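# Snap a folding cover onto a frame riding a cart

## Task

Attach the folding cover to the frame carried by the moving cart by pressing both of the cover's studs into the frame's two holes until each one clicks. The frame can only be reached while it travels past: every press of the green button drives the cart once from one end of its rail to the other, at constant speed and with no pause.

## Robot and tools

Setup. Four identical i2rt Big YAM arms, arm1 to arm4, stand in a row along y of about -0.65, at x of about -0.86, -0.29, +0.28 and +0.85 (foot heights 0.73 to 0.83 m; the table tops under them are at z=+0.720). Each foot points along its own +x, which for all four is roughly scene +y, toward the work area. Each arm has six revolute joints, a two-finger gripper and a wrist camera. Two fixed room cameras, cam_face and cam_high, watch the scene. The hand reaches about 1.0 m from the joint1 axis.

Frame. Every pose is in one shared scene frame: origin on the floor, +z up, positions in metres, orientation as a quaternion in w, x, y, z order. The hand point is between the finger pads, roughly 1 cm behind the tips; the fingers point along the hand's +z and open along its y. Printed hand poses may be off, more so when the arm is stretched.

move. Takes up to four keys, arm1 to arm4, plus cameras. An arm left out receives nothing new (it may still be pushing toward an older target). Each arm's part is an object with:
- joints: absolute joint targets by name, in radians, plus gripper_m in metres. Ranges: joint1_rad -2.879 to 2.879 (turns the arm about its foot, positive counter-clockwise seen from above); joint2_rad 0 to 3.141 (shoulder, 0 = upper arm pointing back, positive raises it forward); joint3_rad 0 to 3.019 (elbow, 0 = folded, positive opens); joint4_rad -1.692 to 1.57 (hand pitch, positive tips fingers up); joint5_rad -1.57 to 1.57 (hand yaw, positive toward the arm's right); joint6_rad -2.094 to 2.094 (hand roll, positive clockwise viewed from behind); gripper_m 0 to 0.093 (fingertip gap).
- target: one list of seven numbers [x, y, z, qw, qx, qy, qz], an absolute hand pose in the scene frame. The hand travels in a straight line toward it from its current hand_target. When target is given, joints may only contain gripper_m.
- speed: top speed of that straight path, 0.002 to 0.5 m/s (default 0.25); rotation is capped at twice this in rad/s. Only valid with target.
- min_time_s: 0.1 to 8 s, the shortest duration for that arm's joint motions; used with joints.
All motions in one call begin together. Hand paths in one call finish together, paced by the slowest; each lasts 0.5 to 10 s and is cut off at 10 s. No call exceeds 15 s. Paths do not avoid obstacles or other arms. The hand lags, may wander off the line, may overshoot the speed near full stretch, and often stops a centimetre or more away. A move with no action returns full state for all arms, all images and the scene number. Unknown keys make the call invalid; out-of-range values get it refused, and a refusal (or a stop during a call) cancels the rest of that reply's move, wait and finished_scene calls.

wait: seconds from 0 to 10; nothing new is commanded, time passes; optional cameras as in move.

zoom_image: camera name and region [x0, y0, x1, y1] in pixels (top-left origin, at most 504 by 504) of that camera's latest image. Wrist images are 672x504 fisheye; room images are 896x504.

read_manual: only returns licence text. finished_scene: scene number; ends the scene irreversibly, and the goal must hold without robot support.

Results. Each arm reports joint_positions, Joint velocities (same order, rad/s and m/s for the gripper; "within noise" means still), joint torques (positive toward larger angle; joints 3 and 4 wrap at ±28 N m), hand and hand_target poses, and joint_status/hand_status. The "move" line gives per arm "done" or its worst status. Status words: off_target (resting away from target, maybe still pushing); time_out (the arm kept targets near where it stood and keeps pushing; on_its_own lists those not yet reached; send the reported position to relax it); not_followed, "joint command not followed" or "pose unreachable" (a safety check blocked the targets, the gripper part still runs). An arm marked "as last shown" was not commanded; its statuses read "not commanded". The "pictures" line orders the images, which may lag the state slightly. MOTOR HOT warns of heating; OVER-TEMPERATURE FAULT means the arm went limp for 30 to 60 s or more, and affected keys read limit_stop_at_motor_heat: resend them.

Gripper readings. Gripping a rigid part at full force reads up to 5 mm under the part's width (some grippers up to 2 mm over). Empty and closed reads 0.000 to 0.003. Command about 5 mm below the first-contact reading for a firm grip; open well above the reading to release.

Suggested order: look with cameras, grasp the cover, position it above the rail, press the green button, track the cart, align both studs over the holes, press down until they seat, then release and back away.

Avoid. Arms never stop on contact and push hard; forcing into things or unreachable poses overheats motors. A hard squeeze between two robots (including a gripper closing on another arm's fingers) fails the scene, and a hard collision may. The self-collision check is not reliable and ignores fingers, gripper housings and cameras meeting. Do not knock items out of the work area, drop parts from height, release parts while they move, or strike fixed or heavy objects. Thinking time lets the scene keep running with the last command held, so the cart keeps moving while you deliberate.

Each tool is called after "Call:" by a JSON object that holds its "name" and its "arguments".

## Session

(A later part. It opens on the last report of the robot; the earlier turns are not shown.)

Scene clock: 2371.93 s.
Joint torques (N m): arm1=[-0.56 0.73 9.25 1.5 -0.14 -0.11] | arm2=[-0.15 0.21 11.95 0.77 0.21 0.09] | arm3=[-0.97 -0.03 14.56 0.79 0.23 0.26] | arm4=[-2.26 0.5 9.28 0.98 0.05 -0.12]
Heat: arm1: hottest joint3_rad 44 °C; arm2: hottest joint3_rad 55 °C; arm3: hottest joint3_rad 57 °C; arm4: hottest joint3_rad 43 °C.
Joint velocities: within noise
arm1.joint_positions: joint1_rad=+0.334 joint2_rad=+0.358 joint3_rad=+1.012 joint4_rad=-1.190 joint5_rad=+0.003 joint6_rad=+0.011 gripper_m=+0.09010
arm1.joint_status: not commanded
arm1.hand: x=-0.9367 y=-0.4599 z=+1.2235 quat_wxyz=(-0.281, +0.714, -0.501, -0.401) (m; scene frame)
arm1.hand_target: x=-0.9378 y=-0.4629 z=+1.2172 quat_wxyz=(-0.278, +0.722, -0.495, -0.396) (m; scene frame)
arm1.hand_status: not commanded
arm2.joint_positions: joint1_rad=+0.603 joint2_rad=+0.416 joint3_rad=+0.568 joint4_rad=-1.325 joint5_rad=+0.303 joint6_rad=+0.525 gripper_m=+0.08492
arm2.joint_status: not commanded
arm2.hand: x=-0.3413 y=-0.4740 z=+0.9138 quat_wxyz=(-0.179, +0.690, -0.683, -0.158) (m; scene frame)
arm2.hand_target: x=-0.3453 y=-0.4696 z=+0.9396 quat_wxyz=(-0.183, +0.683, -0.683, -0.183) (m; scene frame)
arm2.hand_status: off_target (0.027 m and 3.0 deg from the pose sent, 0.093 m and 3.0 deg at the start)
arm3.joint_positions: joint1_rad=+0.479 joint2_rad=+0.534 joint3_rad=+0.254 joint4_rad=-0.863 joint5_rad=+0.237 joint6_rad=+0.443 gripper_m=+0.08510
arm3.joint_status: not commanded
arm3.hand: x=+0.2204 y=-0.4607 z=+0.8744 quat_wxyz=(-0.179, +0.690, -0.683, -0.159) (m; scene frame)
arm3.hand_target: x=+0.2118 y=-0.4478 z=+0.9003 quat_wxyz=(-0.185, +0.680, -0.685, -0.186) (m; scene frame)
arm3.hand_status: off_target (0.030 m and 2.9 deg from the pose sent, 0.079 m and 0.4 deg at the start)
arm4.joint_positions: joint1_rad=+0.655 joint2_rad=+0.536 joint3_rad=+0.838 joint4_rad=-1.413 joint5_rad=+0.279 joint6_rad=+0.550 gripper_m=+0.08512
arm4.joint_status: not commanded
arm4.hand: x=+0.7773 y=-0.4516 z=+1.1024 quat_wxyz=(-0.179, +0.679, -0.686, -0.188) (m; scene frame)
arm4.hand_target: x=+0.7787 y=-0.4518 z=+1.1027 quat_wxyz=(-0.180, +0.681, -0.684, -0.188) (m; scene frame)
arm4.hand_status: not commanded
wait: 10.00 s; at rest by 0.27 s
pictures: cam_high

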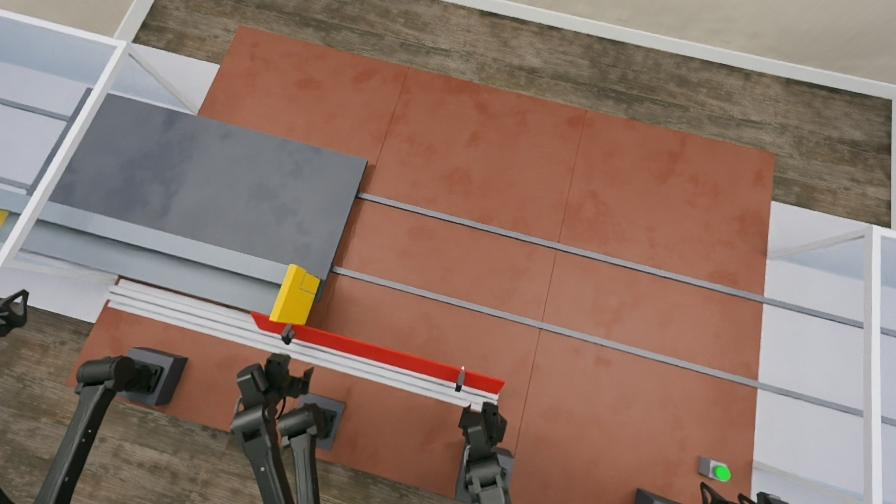

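Call:
{"name": "move", "arguments": {"arm2": {"target":[-0.53,-0.46,0.91,-0.183,0.683,-0.683,-0.183],"speed":0.4}, "arm3": {"target":[0.03,-0.44,0.885,-0.183,0.683,-0.683,-0.183],"speed":0.4}, "cameras": ["arm2_cam_wrist","arm3_cam_wrist"]}}

Scene clock: 2381.50 s.
Joint torques (N m): arm1=[0.38 0.5 9.18 1.62 -0.2 -0.06] | arm2=[-0.73 -4.07 11.14 1.4 0.4 0.09] | arm3=[-1.49 -5.07 11.62 1.02 0.42 0.24] | arm4=[-2.2 0.5 9.29 0.96 0.05 -0.12]
Heat: arm1: hottest joint3_rad 44 °C; arm2: hottest joint3_rad 55 °C; arm3: hottest joint3_rad 58 °C; arm4: hottest joint3_rad 43 °C.
move: arm2 off_target; arm3 off_target
Joint velocities: within noise
arm1, arm4: as last shown
arm2.joint_positions: joint1_rad=+1.198 joint2_rad=+1.002 joint3_rad=+0.721 joint4_rad=-1.150 joint5_rad=+0.494 joint6_rad=+1.122 gripper_m=+0.08492
arm2.joint_status: not commanded
arm2.hand: x=-0.5111 y=-0.4690 z=+0.8892 quat_wxyz=(-0.195, +0.697, -0.673, -0.152) (m; scene frame)
arm2.hand_target: x=-0.5291 y=-0.4613 z=+0.9084 quat_wxyz=(-0.185, +0.687, -0.680, -0.179) (m; scene frame)
arm2.hand_status: off_target (0.030 m and 4.2 deg from the pose sent, 0.189 m and 3.0 deg at the start)
arm3.joint_positions: joint1_rad=+1.077 joint2_rad=+1.177 joint3_rad=+0.540 joint4_rad=-0.710 joint5_rad=+0.453 joint6_rad=+1.014 gripper_m=+0.08510
arm3.joint_status: not commanded
arm3.hand: x=+0.0490 y=-0.4510 z=+0.8719 quat_wxyz=(-0.190, +0.698, -0.672, -0.160) (m; scene frame)
arm3.hand_target: x=+0.0312 y=-0.4417 z=+0.8841 quat_wxyz=(-0.185, +0.687, -0.679, -0.179) (m; scene frame)
arm3.hand_status: off_target (0.026 m and 3.5 deg from the pose sent, 0.192 m and 2.9 deg at the start)
pictures: arm2_cam_wrist, arm3_cam_wrist

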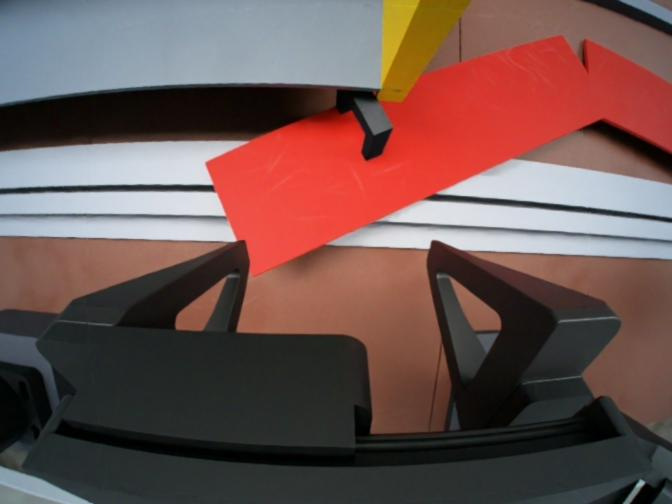

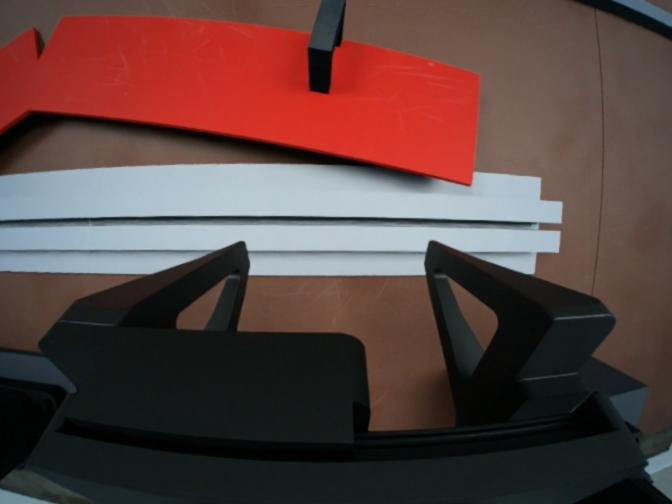

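Call:
{"name": "move", "arguments": {"cameras": ["cam_high","cam_face"]}}

Call:
{"name": "zoom_image", "arguments": {"camera": "cam_high", "region": [180, 230, 540, 430]}}

Scene clock: 2383.60 s.
Joint torques (N m): arm1=[-0.21 -0.03 9.21 1.39 -0.21 -0.15] | arm2=[-0.73 -4.07 11.15 1.4 0.39 0.09] | arm3=[-1.55 -4.89 11.59 1.07 0.43 0.25] | arm4=[-2.08 0.38 9.24 0.95 0.05 -0.12]
Heat: arm1: hottest joint3_rad 44 °C; arm2: hottest joint3_rad 56 °C; arm3: hottest joint3_rad 58 °C; arm4: hottest joint3_rad 43 °C.
Joint velocities: within noise
arm1.joint_positions: joint1_rad=+0.334 joint2_rad=+0.358 joint3_rad=+1.012 joint4_rad=-1.190 joint5_rad=+0.003 joint6_rad=+0.011 gripper_m=+0.09010
arm1.joint_status: not commanded
arm1.hand: x=-0.9367 y=-0.4599 z=+1.2235 quat_wxyz=(-0.281, +0.714, -0.501, -0.401) (m; scene frame)
arm1.hand_target: x=-0.9378 y=-0.4629 z=+1.2172 quat_wxyz=(-0.278, +0.722, -0.495, -0.396) (m; scene frame)
arm1.hand_status: not commanded
arm2.joint_positions: joint1_rad=+1.198 joint2_rad=+1.002 joint3_rad=+0.721 joint4_rad=-1.150 joint5_rad=+0.494 joint6_rad=+1.122 gripper_m=+0.08492
arm2.joint_status: not commanded
arm2.hand: x=-0.5111 y=-0.4690 z=+0.8892 quat_wxyz=(-0.195, +0.697, -0.673, -0.152) (m; scene frame)
arm2.hand_target: x=-0.5291 y=-0.4613 z=+0.9084 quat_wxyz=(-0.185, +0.687, -0.680, -0.179) (m; scene frame)
arm2.hand_status: off_target (0.030 m and 4.2 deg from the pose sent, 0.189 m and 3.0 deg at the start)
arm3.joint_positions: joint1_rad=+1.077 joint2_rad=+1.177 joint3_rad=+0.540 joint4_rad=-0.710 joint5_rad=+0.453 joint6_rad=+1.015 gripper_m=+0.08510
arm3.joint_status: not commanded
arm3.hand: x=+0.0490 y=-0.4510 z=+0.8719 quat_wxyz=(-0.190, +0.697, -0.672, -0.160) (m; scene frame)
arm3.hand_target: x=+0.0312 y=-0.4417 z=+0.8841 quat_wxyz=(-0.185, +0.687, -0.680, -0.179) (m; scene frame)
arm3.hand_status: off_target (0.026 m and 3.4 deg from the pose sent, 0.192 m and 2.9 deg at the start)
arm4.joint_positions: joint1_rad=+0.655 joint2_rad=+0.536 joint3_rad=+0.838 joint4_rad=-1.413 joint5_rad=+0.279 joint6_rad=+0.550 gripper_m=+0.08512
arm4.joint_status: not commanded
arm4.hand: x=+0.7773 y=-0.4516 z=+1.1024 quat_wxyz=(-0.179, +0.679, -0.686, -0.188) (m; scene frame)
arm4.hand_target: x=+0.7787 y=-0.4518 z=+1.1027 quat_wxyz=(-0.180, +0.681, -0.684, -0.188) (m; scene frame)
arm4.hand_status: not commanded
pictures: cam_face, cam_high

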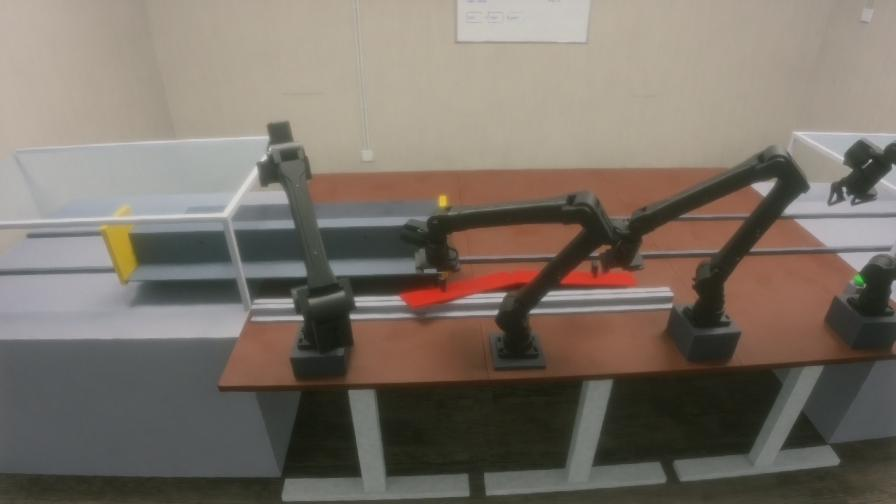

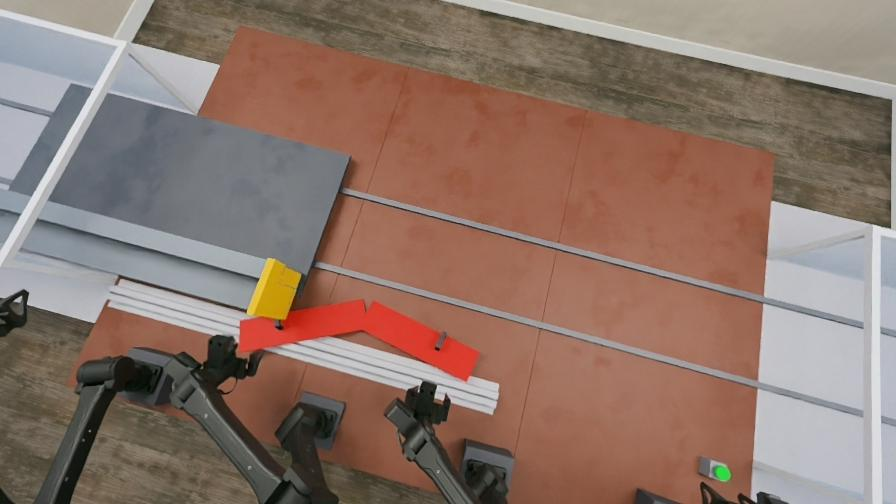

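Scaled by 1.400.

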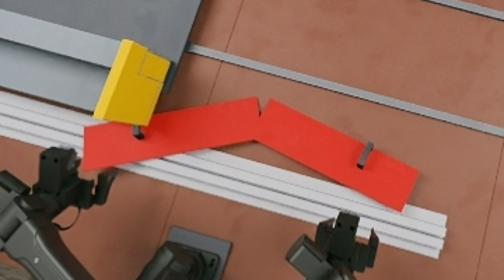

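Call:
{"name": "move", "arguments": {"arm2": {"target":[-0.56,-0.44,0.90,0,0.7071,-0.7071,0],"speed":0.4}, "cameras": ["arm2_cam_wrist","cam_high"]}}

Call:
{"name": "zoom_image", "arguments": {"camera": "cam_high", "region": [180, 230, 540, 430]}}

Scene clock: 2396.83 s.
Joint torques (N m): arm1=[0.09 -0.03 9.18 1.51 -0.18 -0.12] | arm2=[-3.84 -6.12 11.36 0.7 0.52 0.15] | arm3=[-1.49 -4.89 11.54 1.07 0.42 0.25] | arm4=[-2.14 0.56 9.26 0.99 0.05 -0.12]
Heat: arm1: hottest joint3_rad 44 °C; arm2: hottest joint3_rad 58 °C; arm3: hottest joint3_rad 56 °C; arm4: hottest joint3_rad 43 °C.
move: arm2 off_target
Joint velocities: within noise
arm1, arm3, arm4: as last shown
arm2.joint_positions: joint1_rad=+0.979 joint2_rad=+1.240 joint3_rad=+0.947 joint4_rad=-1.319 joint5_rad=-0.004 joint6_rad=+0.916 gripper_m=+0.08492
arm2.joint_status: not commanded
arm2.hand: x=-0.5508 y=-0.4684 z=+0.8869 quat_wxyz=(+0.007, +0.727, -0.686, +0.020) (m; scene frame)
arm2.hand_target: x=-0.5590 y=-0.4421 z=+0.9004 quat_wxyz=(+0.002, +0.707, -0.707, -0.001) (m; scene frame)
arm2.hand_status: off_target (0.033 m and 4.2 deg from the pose sent, 0.058 m and 28.7 deg at the start)
pictures: arm2_cam_wrist, cam_high

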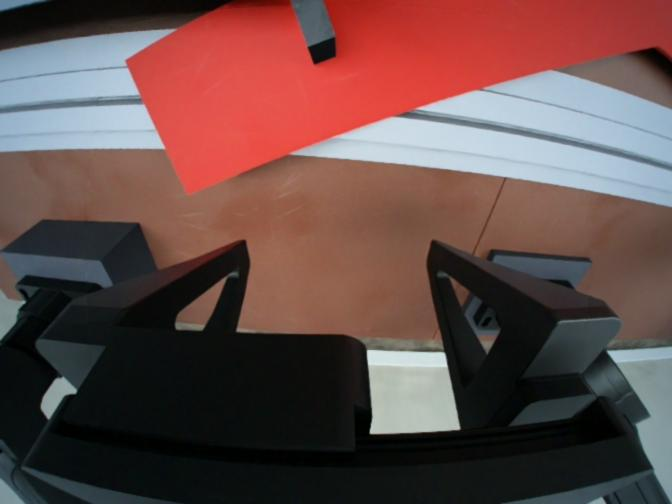

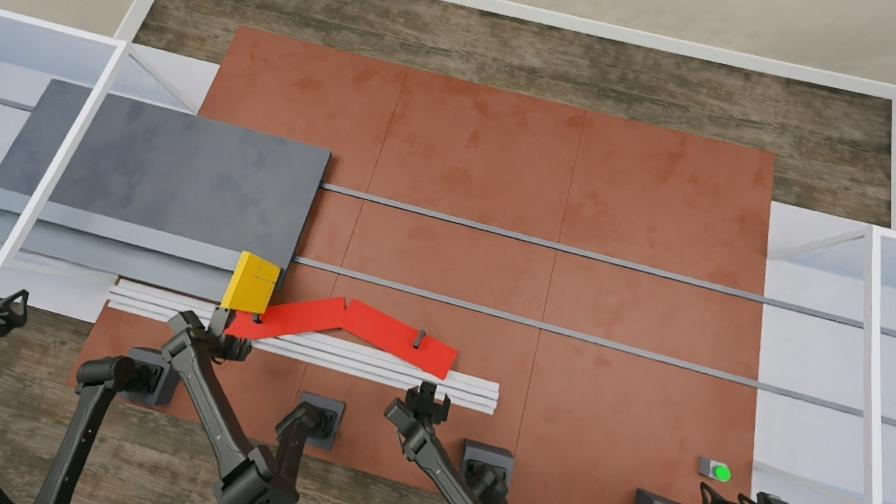

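Scaled by 1.400.

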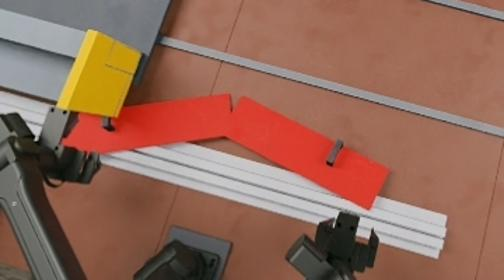

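Call:
{"name": "move", "arguments": {"arm2": {"target":[-0.685,-0.46,0.90,-0.2706,0.6533,-0.6533,-0.2706],"speed":0.4}, "cameras": ["arm2_cam_wrist","cam_high"]}}

Scene clock: 2413.70 s.
Joint torques (N m): arm1=[-0.73 0.32 8.96 1.76 -0.16 -0.16] | arm2=[-0.44 -9.64 10.3 1.25 0.56 0.07] | arm3=[-1.49 -4.89 11.55 1.09 0.42 0.26] | arm4=[-2.08 0.56 9.31 0.98 0.05 -0.13]
Heat: arm1: hottest joint3_rad 44 °C; arm2: hottest joint3_rad 58 °C; arm3: hottest joint3_rad 55 °C; arm4: hottest joint3_rad 43 °C.
move: arm2 off_target
Joint velocities: within noise
arm1, arm3, arm4: as last shown
arm2.joint_positions: joint1_rad=+1.418 joint2_rad=+1.449 joint3_rad=+0.984 joint4_rad=-1.022 joint5_rad=+0.787 joint6_rad=+1.341 gripper_m=+0.08492
arm2.joint_status: not commanded
arm2.hand: x=-0.6639 y=-0.4619 z=+0.8830 quat_wxyz=(-0.289, +0.665, -0.643, -0.247) (m; scene frame)
arm2.hand_target: x=-0.6838 y=-0.4597 z=+0.8988 quat_wxyz=(-0.274, +0.654, -0.652, -0.270) (m; scene frame)
arm2.hand_status: off_target (0.027 m and 3.8 deg from the pose sent, 0.135 m and 47.3 deg at the start)
pictures: arm2_cam_wrist, cam_high

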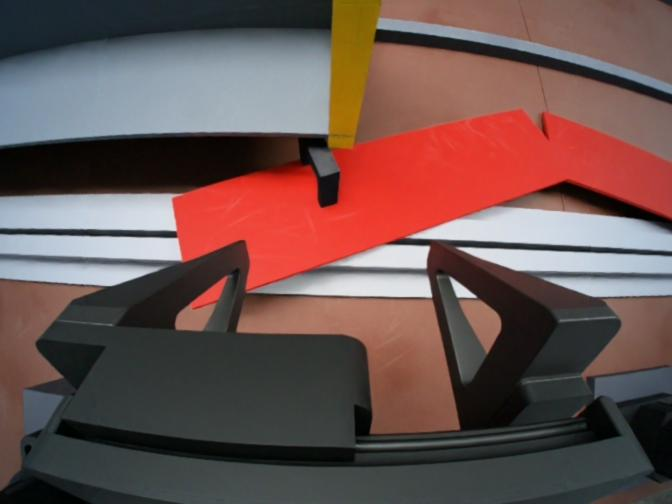

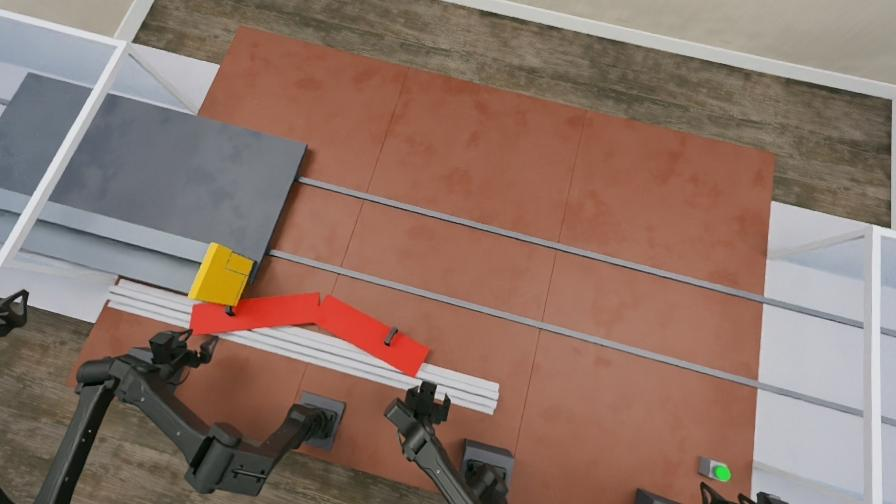

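Call:
{"name": "move", "arguments": {"arm2": {"target":[-0.745,-0.415,0.85,-0.2706,0.6533,-0.6533,-0.2706],"speed":0.3}, "cameras": ["arm2_cam_wrist"]}}

Call:
{"name": "move", "arguments": {"arm2": {"joints":{"gripper_m":0.012},"target":[-0.752,-0.415,0.85,-0.2706,0.6533,-0.6533,-0.2706],"speed":0.1}, "cameras": ["arm2_cam_wrist"]}}

Call:
{"name": "move", "arguments": {"arm2": {"target":[-0.755,-0.50,0.865,-0.2706,0.6533,-0.6533,-0.2706],"speed":0.15}, "cameras": ["arm2_cam_wrist","cam_high"]}}

Scene clock: 2425.20 s.
Joint torques (N m): arm1=[-0.5 0.32 9.33 1.51 -0.17 -0.15] | arm2=[-1.08 -12.81 9.77 1.47 0.29 -0.13] | arm3=[-1.55 -4.95 11.6 1.06 0.42 0.25] | arm4=[-2.2 0.56 9.31 0.98 0.06 -0.13]
Heat: arm1: hottest joint3_rad 44 °C; arm2: hottest joint3_rad 57 °C; arm3: hottest joint3_rad 55 °C; arm4: hottest joint3_rad 43 °C.
move: arm2 off_target
Joint velocities: within noise
arm1, arm3, arm4: as last shown
arm2.joint_positions: joint1_rad=+1.344 joint2_rad=+1.665 joint3_rad=+1.089 joint4_rad=-0.839 joint5_rad=+0.777 joint6_rad=+1.264 gripper_m=+0.08492
arm2.joint_status: not commanded
arm2.hand: x=-0.7235 y=-0.4193 z=+0.8335 quat_wxyz=(-0.285, +0.656, -0.652, -0.250) (m; scene frame)
arm2.hand_target: x=-0.7423 y=-0.4125 z=+0.8501 quat_wxyz=(-0.271, +0.649, -0.657, -0.271) (m; scene frame)
arm2.hand_status: off_target (0.027 m and 2.9 deg from the pose sent, 0.099 m and 3.8 deg at the start)
pictures: arm2_cam_wrist

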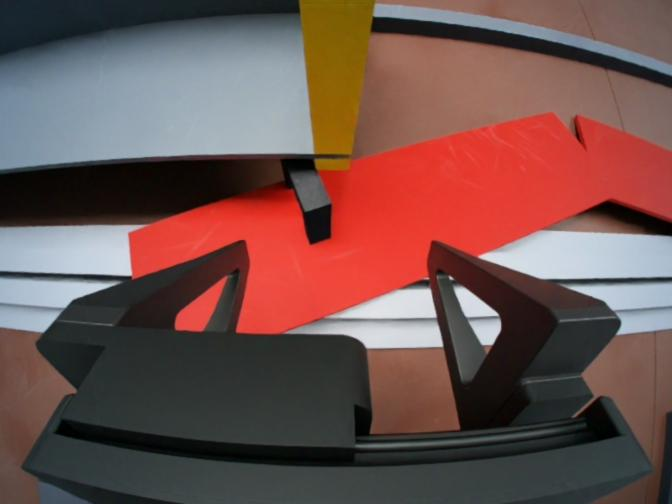

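Scene clock: 2426.27 s.
Joint torques (N m): arm1=[-0.97 0.15 9.32 1.68 -0.14 -0.12] | arm2=[-0.38 -12.4 9.92 1.14 0.28 -0.11] | arm3=[-1.61 -4.89 11.58 1.09 0.42 0.24] | arm4=[-2.26 0.44 9.29 0.98 0.06 -0.12]
Heat: arm1: hottest joint3_rad 44 °C; arm2: hottest joint3_rad 57 °C; arm3: hottest joint3_rad 55 °C; arm4: hottest joint3_rad 43 °C.
move: arm2 off_target
Joint velocities: within noise
arm1, arm3, arm4: as last shown
arm2.joint_positions: joint1_rad=+1.344 joint2_rad=+1.673 joint3_rad=+1.111 joint4_rad=-0.839 joint5_rad=+0.777 joint6_rad=+1.261 gripper_m=+0.01209
arm2.joint_status: all done
arm2.hand: x=-0.7316 y=-0.4173 z=+0.8377 quat_wxyz=(-0.282, +0.655, -0.653, -0.255) (m; scene frame)
arm2.hand_target: x=-0.7513 y=-0.4152 z=+0.8506 quat_wxyz=(-0.270, +0.653, -0.653, -0.271) (m; scene frame)
arm2.hand_status: off_target (0.024 m and 2.2 deg from the pose sent, 0.033 m and 2.9 deg at the start)
pictures: arm2_cam_wrist

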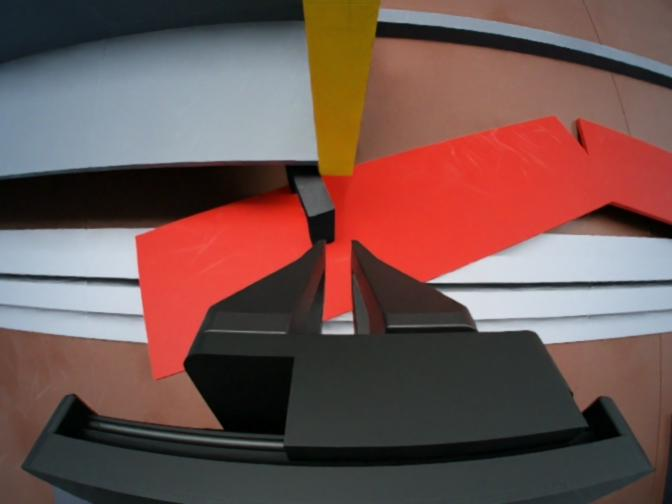

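Scene clock: 2427.37 s.
Joint torques (N m): arm1=[-0.03 0.5 9.17 1.59 -0.15 -0.12] | arm2=[-0.97 -13.04 7.23 0.17 0.48 0.09] | arm3=[-1.49 -4.95 11.56 1.05 0.43 0.26] | arm4=[-2.02 0.5 9.26 0.99 0.06 -0.12]
Heat: arm1: hottest joint3_rad 44 °C; arm2: hottest joint3_rad 57 °C; arm3: hottest joint3_rad 55 °C; arm4: hottest joint3_rad 43 °C.
move: arm2 not_followed
Joint velocities: within noise
arm1.joint_positions: joint1_rad=+0.334 joint2_rad=+0.358 joint3_rad=+1.012 joint4_rad=-1.190 joint5_rad=+0.003 joint6_rad=+0.011 gripper_m=+0.09010
arm1.joint_status: not commanded
arm1.hand: x=-0.9367 y=-0.4599 z=+1.2235 quat_wxyz=(-0.281, +0.714, -0.501, -0.401) (m; scene frame)
arm1.hand_target: x=-0.9378 y=-0.4629 z=+1.2172 quat_wxyz=(-0.278, +0.722, -0.495, -0.396) (m; scene frame)
arm1.hand_status: not commanded
arm2.joint_positions: joint1_rad=+1.416 joint2_rad=+1.673 joint3_rad=+1.111 joint4_rad=-0.893 joint5_rad=+0.780 joint6_rad=+1.315 gripper_m=+0.01209
arm2.joint_status: not commanded
arm2.on_its_own: joint1_rad is held at +1.413, not at its first target +1.349; joint4_rad is held at -0.906, not at its first target -0.831; joint6_rad is held at +1.330, not at its first target +1.251
arm2.hand: x=-0.7365 y=-0.4512 z=+0.8370 quat_wxyz=(-0.281, +0.669, -0.640, -0.253) (m; scene frame)
arm2.hand_target: x=-0.7382 y=-0.4488 z=+0.8425 quat_wxyz=(-0.280, +0.664, -0.645, -0.256) (m; scene frame)
arm2.hand_status: not_followed (0.059 m and 3.3 deg from the pose sent, 0.090 m and 2.2 deg at the start)
arm3, arm4: as last shown
pictures: arm2_cam_wrist, cam_high
led back after a hold (arm2 arm): the arm was led back toward your command in small steps, so it may still be short of it.
pose unreachable (arm2 arm): on one or more control steps of this call this arm could not follow its commanded pose, so it was not sent that pose on those steps. On the call's last step it was still not sent that pose. It may still have moved: this result reports where it is.
cause: moving toward the commanded pose would bring a part of the arm too close to another arm (this arm's wrist (the part past joint 4) and the arm1 arm's upper arm (the part past joint 2), at the place that arm is still heading or pushing toward).

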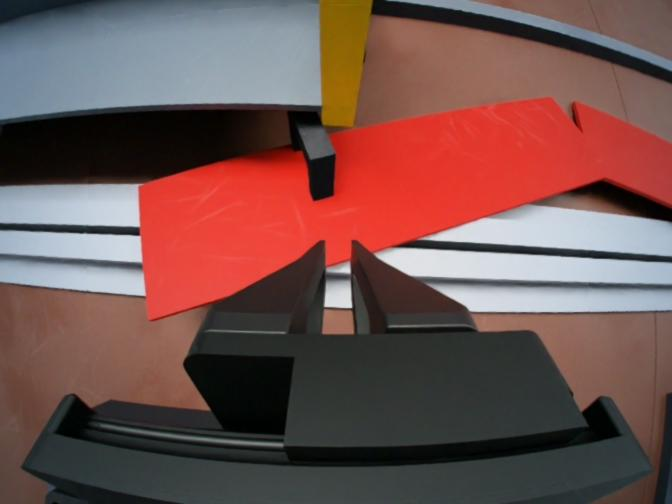

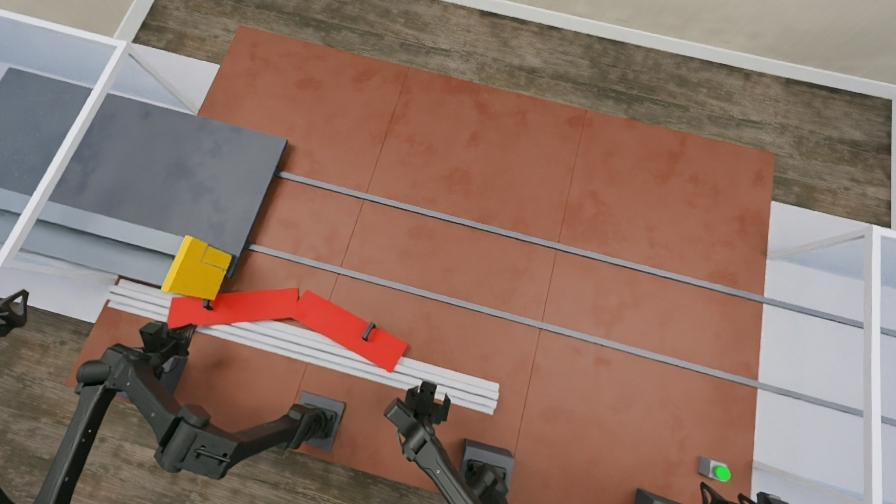

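Call:
{"name": "move", "arguments": {"arm2": {"target":[-0.45,-0.48,0.98,-0.183,0.683,-0.683,-0.183],"speed":0.5}, "arm1": {"target":[-0.86,-0.46,0.96,-0.183,0.683,-0.683,-0.183],"speed":0.5,"joints":{"gripper_m":0.09}}, "cameras": ["arm1_cam_wrist","cam_high"]}}

Scene clock: 2442.33 s.
Joint torques (N m): arm1=[-1.2 0.15 10.89 1.95 -0.15 -0.12] | arm2=[-1.44 -2.14 10.55 0.39 0.14 -0.11] | arm3=[-1.55 -4.89 11.58 1.06 0.42 0.26] | arm4=[-2.08 0.56 9.26 0.98 0.06 -0.12]
Heat: arm1: hottest joint3_rad 44 °C; arm2: hottest joint3_rad 55 °C; arm3: hottest joint3_rad 54 °C; arm4: hottest joint3_rad 43 °C.
move: arm1 done; arm2 off_target
Joint velocities: within noise
arm1.joint_positions: joint1_rad=-0.035 joint2_rad=+0.355 joint3_rad=+0.510 joint4_rad=-1.197 joint5_rad=-0.017 joint6_rad=-0.004 gripper_m=+0.09010
arm1.joint_status: all done
arm1.hand: x=-0.8623 y=-0.4635 z=+0.9630 quat_wxyz=(-0.182, +0.683, -0.683, -0.183) (m; scene frame)
arm1.hand_target: x=-0.8611 y=-0.4612 z=+0.9600 quat_wxyz=(-0.184, +0.685, -0.682, -0.182) (m; scene frame)
arm1.hand_status: done (0.005 m and 0.1 deg from the pose sent, 0.274 m and 34.8 deg at the start; pose on its path clipped on 14 of 62 steps)
arm2.joint_positions: joint1_rad=+1.163 joint2_rad=+0.737 joint3_rad=+0.786 joint4_rad=-1.420 joint5_rad=+0.488 joint6_rad=+1.100 gripper_m=+0.01209
arm2.joint_status: not commanded
arm2.hand: x=-0.4490 y=-0.4854 z=+0.9640 quat_wxyz=(-0.186, +0.686, -0.682, -0.173) (m; scene frame)
arm2.hand_target: x=-0.4524 y=-0.4822 z=+0.9805 quat_wxyz=(-0.181, +0.683, -0.683, -0.184) (m; scene frame)
arm2.hand_status: off_target (0.017 m and 1.3 deg from the pose sent, 0.322 m and 14.7 deg at the start; pose on its path clipped on 15 of 62 steps)
arm3, arm4: as last shown
pictures: arm1_cam_wrist, cam_high
led back after a hold (arm1 arm): the arm was led back toward your command in small steps, so it may still be short of it.
pose unreachable (arm1 arm): on one or more control steps of this call this arm could not follow its commanded pose, so it was not sent that pose on those steps. It may still have moved: this result reports where it is.
cause: moving toward the commanded pose would bring a part of the arm too close to another arm (this arm's upper arm (the part past joint 2) and the arm2 arm's wrist (the part past joint 4), along the way the arms are being sent, or toward where that arm still pushes).

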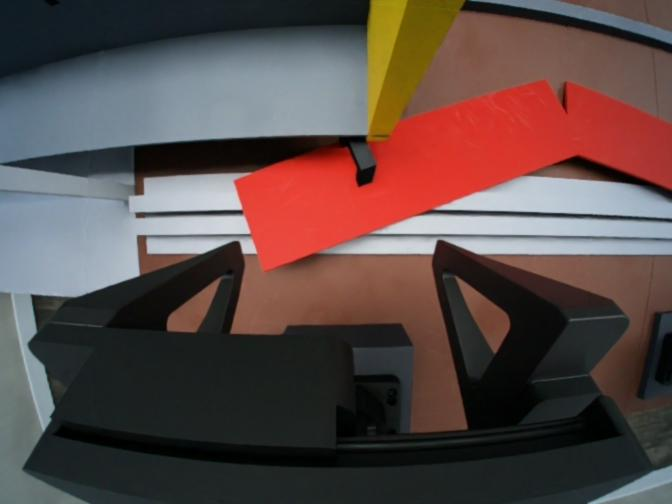

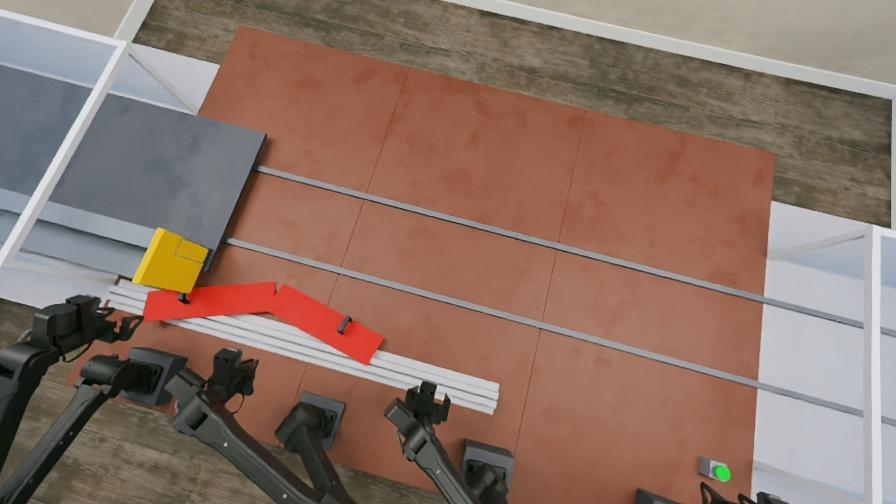

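Call:
{"name": "move", "arguments": {"arm1": {"target":[-0.888,-0.425,0.865,-0.2706,0.6533,-0.6533,-0.2706],"speed":0.3,"joints":{"gripper_m":0.07}}, "cameras": ["arm1_cam_wrist"]}}

Call:
{"name": "move", "arguments": {"arm1": {"target":[-0.896,-0.395,0.842,-0.2706,0.6533,-0.6533,-0.2706],"speed":0.15}, "cameras": ["arm1_cam_wrist"]}}

Call:
{"name": "move", "arguments": {"arm1": {"joints":{"gripper_m":0.012},"target":[-0.902,-0.395,0.842,-0.2706,0.6533,-0.6533,-0.2706],"speed":0.1}, "cameras": ["arm1_cam_wrist"]}}

Call:
{"name": "move", "arguments": {"arm1": {"target":[-0.905,-0.46,0.85,-0.2706,0.6533,-0.6533,-0.2706],"speed":0.1}, "cameras": ["arm1_cam_wrist","cam_high"]}}

Scene clock: 2450.60 s.
Joint torques (N m): arm1=[-0.03 -0.03 10.69 2.37 0.2 0.08] | arm2=[-1.44 -2.14 10.56 0.4 0.15 -0.11] | arm3=[-1.55 -4.95 11.62 1.11 0.42 0.25] | arm4=[-2.08 0.56 9.28 0.96 0.05 -0.12]
Heat: arm1: hottest joint3_rad 44 °C; arm2: hottest joint3_rad 55 °C; arm3: hottest joint3_rad 54 °C; arm4: hottest joint3_rad 43 °C.
move: arm1 done
Joint velocities: within noise
arm1.joint_positions: joint1_rad=+0.196 joint2_rad=+0.303 joint3_rad=+0.157 joint4_rad=-0.643 joint5_rad=+0.148 joint6_rad=+0.156 gripper_m=+0.07010
arm1.joint_status: all done
arm1.hand: x=-0.8856 y=-0.4248 z=+0.8699 quat_wxyz=(-0.273, +0.655, -0.651, -0.269) (m; scene frame)
arm1.hand_target: x=-0.8869 y=-0.4253 z=+0.8647 quat_wxyz=(-0.270, +0.654, -0.653, -0.270) (m; scene frame)
arm1.hand_status: done (0.005 m and 0.4 deg from the pose sent, 0.108 m and 15.1 deg at the start)
arm2, arm3, arm4: as last shown
pictures: arm1_cam_wrist

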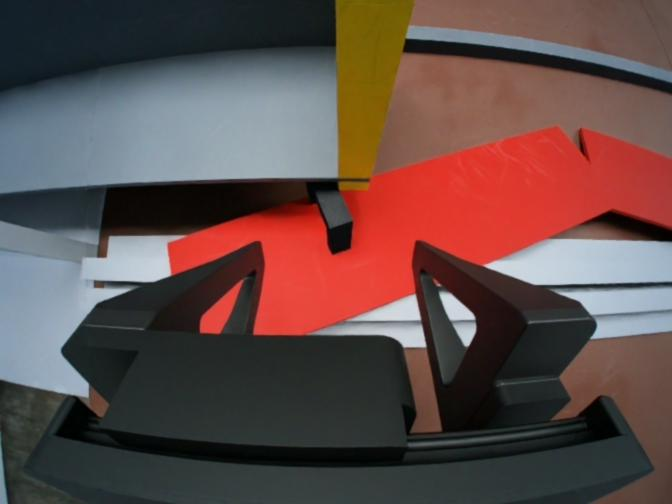

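Scene clock: 2452.10 s.
Joint torques (N m): arm1=[-0.56 -1.08 9.98 2.29 0.03 0.04] | arm2=[-1.38 -2.08 10.55 0.39 0.14 -0.11] | arm3=[-1.49 -4.78 11.62 1.07 0.43 0.25] | arm4=[-2.08 0.44 9.25 0.98 0.05 -0.12]
Heat: arm1: hottest joint3_rad 44 °C; arm2: hottest joint3_rad 55 °C; arm3: hottest joint3_rad 54 °C; arm4: hottest joint3_rad 43 °C.
move: arm1 done
Joint velocities: within noise
arm1.joint_positions: joint1_rad=+0.217 joint2_rad=+0.610 joint3_rad=+0.137 joint4_rad=-0.319 joint5_rad=+0.162 joint6_rad=+0.169 gripper_m=+0.07010
arm1.joint_status: not commanded
arm1.hand: x=-0.8953 y=-0.3948 z=+0.8457 quat_wxyz=(-0.272, +0.656, -0.651, -0.269) (m; scene frame)
arm1.hand_target: x=-0.8956 y=-0.3953 z=+0.8429 quat_wxyz=(-0.271, +0.653, -0.653, -0.271) (m; scene frame)
arm1.hand_status: done (0.004 m and 0.5 deg from the pose sent, 0.042 m and 0.4 deg at the start)
arm2: as last shown
arm3.joint_positions: joint1_rad=+1.077 joint2_rad=+1.177 joint3_rad=+0.540 joint4_rad=-0.710 joint5_rad=+0.453 joint6_rad=+1.015 gripper_m=+0.08510
arm3.joint_status: not commanded
arm3.hand: x=+0.0490 y=-0.4510 z=+0.8719 quat_wxyz=(-0.190, +0.697, -0.672, -0.160) (m; scene frame)
arm3.hand_target: x=+0.0312 y=-0.4417 z=+0.8841 quat_wxyz=(-0.185, +0.687, -0.680, -0.179) (m; scene frame)
arm3.hand_status: not commanded
arm4.joint_positions: joint1_rad=+0.655 joint2_rad=+0.536 joint3_rad=+0.838 joint4_rad=-1.413 joint5_rad=+0.279 joint6_rad=+0.550 gripper_m=+0.08512
arm4.joint_status: not commanded
arm4.hand: x=+0.7773 y=-0.4516 z=+1.1024 quat_wxyz=(-0.179, +0.679, -0.686, -0.188) (m; scene frame)
arm4.hand_target: x=+0.7787 y=-0.4518 z=+1.1027 quat_wxyz=(-0.180, +0.681, -0.684, -0.188) (m; scene frame)
arm4.hand_status: not commanded
pictures: arm1_cam_wrist

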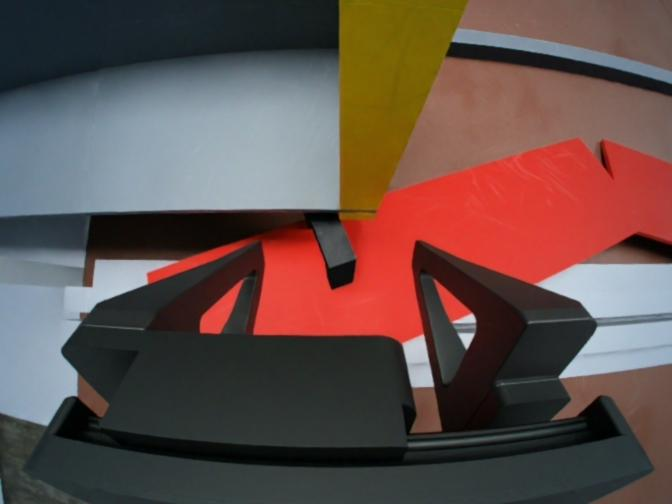

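Scene clock: 2453.13 s.
Joint torques (N m): arm1=[-0.62 -1.49 10.11 2.58 0.24 0.16] | arm2=[-1.44 -2.08 10.55 0.39 0.14 -0.11] | arm3=[-1.73 -4.66 11.56 1.11 0.42 0.26] | arm4=[-2.14 0.38 9.25 0.99 0.06 -0.12]
Heat: arm1: hottest joint3_rad 44 °C; arm2: hottest joint3_rad 55 °C; arm3: hottest joint3_rad 54 °C; arm4: hottest joint3_rad 43 °C.
move: arm1 done
Joint velocities: within noise
arm1.joint_positions: joint1_rad=+0.252 joint2_rad=+0.630 joint3_rad=+0.137 joint4_rad=-0.313 joint5_rad=+0.188 joint6_rad=+0.196 gripper_m=+0.01210
arm1.joint_status: all done
arm1.hand: x=-0.9000 y=-0.3960 z=+0.8425 quat_wxyz=(-0.270, +0.657, -0.652, -0.265) (m; scene frame)
arm1.hand_target: x=-0.9019 y=-0.3955 z=+0.8416 quat_wxyz=(-0.270, +0.654, -0.653, -0.269) (m; scene frame)
arm1.hand_status: done (0.002 m and 0.8 deg from the pose sent, 0.008 m and 0.5 deg at the start)
arm2, arm3, arm4: as last shown
pictures: arm1_cam_wrist

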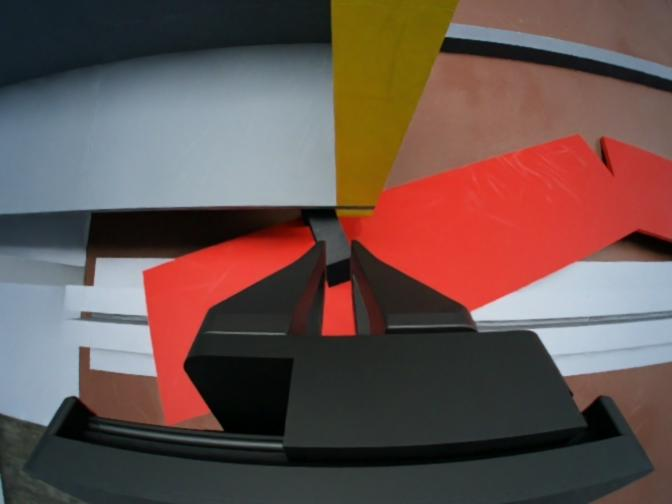

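Scene clock: 2455.10 s.
Joint torques (N m): arm1=[0.56 0.32 12.18 1.09 0.3 0.05] | arm2=[-1.44 -2.08 10.56 0.39 0.14 -0.11] | arm3=[-1.38 -4.95 11.6 1.07 0.42 0.25] | arm4=[-2.14 0.44 9.28 0.96 0.05 -0.13]
Heat: arm1: hottest joint3_rad 45 °C; arm2: hottest joint3_rad 55 °C; arm3: hottest joint3_rad 54 °C; arm4: hottest joint3_rad 43 °C.
move: arm1 done
Joint velocities: within noise
arm1.joint_positions: joint1_rad=+0.498 joint2_rad=+0.137 joint3_rad=+0.097 joint4_rad=-0.810 joint5_rad=+0.357 joint6_rad=+0.383 gripper_m=+0.01210
arm1.joint_status: not commanded
arm1.hand: x=-0.9040 y=-0.4583 z=+0.8480 quat_wxyz=(-0.272, +0.656, -0.652, -0.267) (m; scene frame)
arm1.hand_target: x=-0.9050 y=-0.4589 z=+0.8495 quat_wxyz=(-0.271, +0.653, -0.653, -0.270) (m; scene frame)
arm1.hand_status: done (0.003 m and 0.6 deg from the pose sent, 0.065 m and 0.8 deg at the start)
arm2, arm3, arm4: as last shown
pictures: arm1_cam_wrist, cam_high

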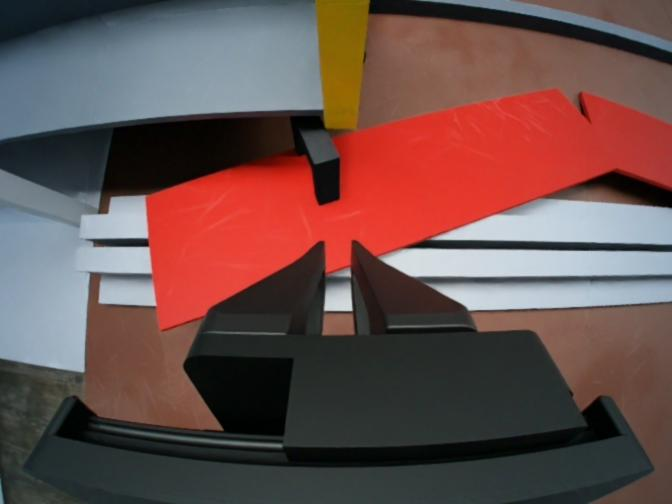

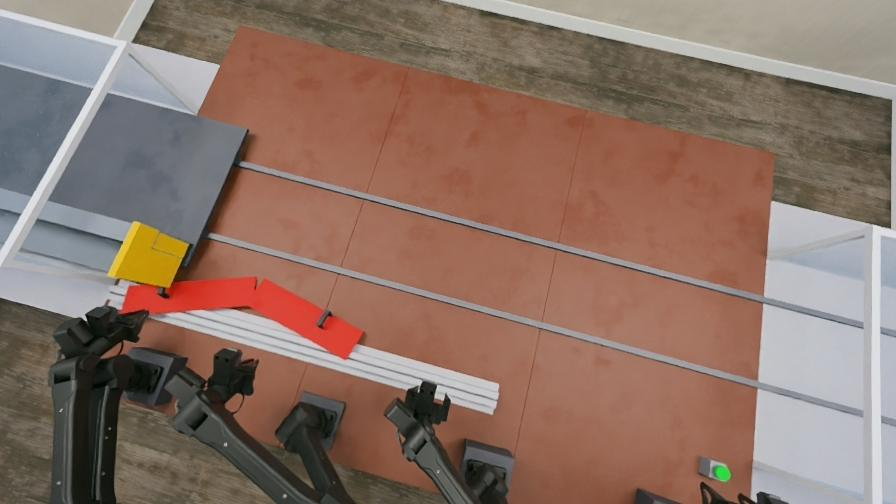

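Call:
{"name": "move", "arguments": {"arm1": {"target":[-1.02,-0.43,0.865,-0.2706,0.6533,-0.6533,-0.2706],"speed":0.4,"joints":{"gripper_m":0.07}}, "cameras": ["arm1_cam_wrist","cam_high"]}}

Scene clock: 2475.03 s.
Joint torques (N m): arm1=[-0.79 -2.61 14.24 1.54 0.62 0.11] | arm2=[-1.44 -2.08 10.55 0.4 0.14 -0.11] | arm3=[-1.55 -4.95 11.59 1.05 0.43 0.25] | arm4=[-2.14 0.44 9.25 0.99 0.05 -0.12]
Heat: arm1: hottest joint3_rad 48 °C; arm2: hottest joint3_rad 54 °C; arm3: hottest joint3_rad 54 °C; arm4: hottest joint3_rad 43 °C.
move: arm1 off_target
Joint velocities: within noise
arm1.joint_positions: joint1_rad=+0.981 joint2_rad=+0.841 joint3_rad=+0.248 joint4_rad=-0.539 joint5_rad=+0.632 joint6_rad=+0.812 gripper_m=+0.06990
arm1.joint_status: all done
arm1.hand: x=-0.9972 y=-0.4477 z=+0.8408 quat_wxyz=(-0.277, +0.675, -0.642, -0.236) (m; scene frame)
arm1.hand_target: x=-1.0180 y=-0.4330 z=+0.8653 quat_wxyz=(-0.272, +0.657, -0.650, -0.267) (m; scene frame)
arm1.hand_status: off_target (0.038 m and 4.9 deg from the pose sent, 0.121 m and 0.6 deg at the start)
arm2, arm3, arm4: as last shown
pictures: arm1_cam_wrist, cam_high

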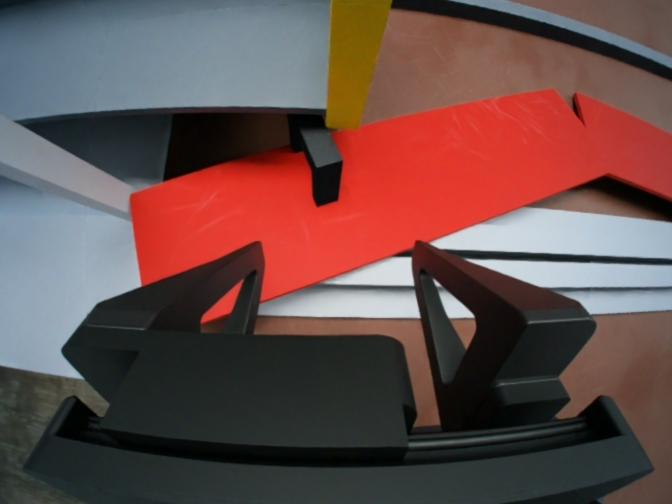

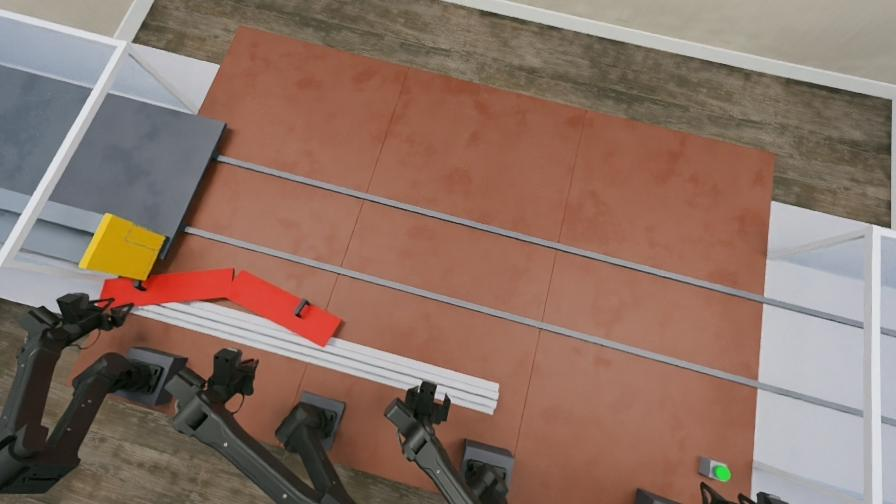

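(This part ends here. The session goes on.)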